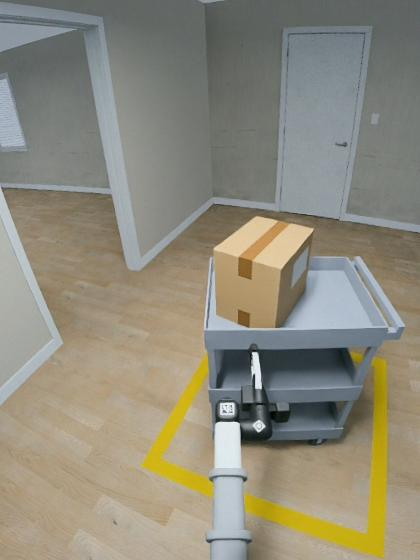

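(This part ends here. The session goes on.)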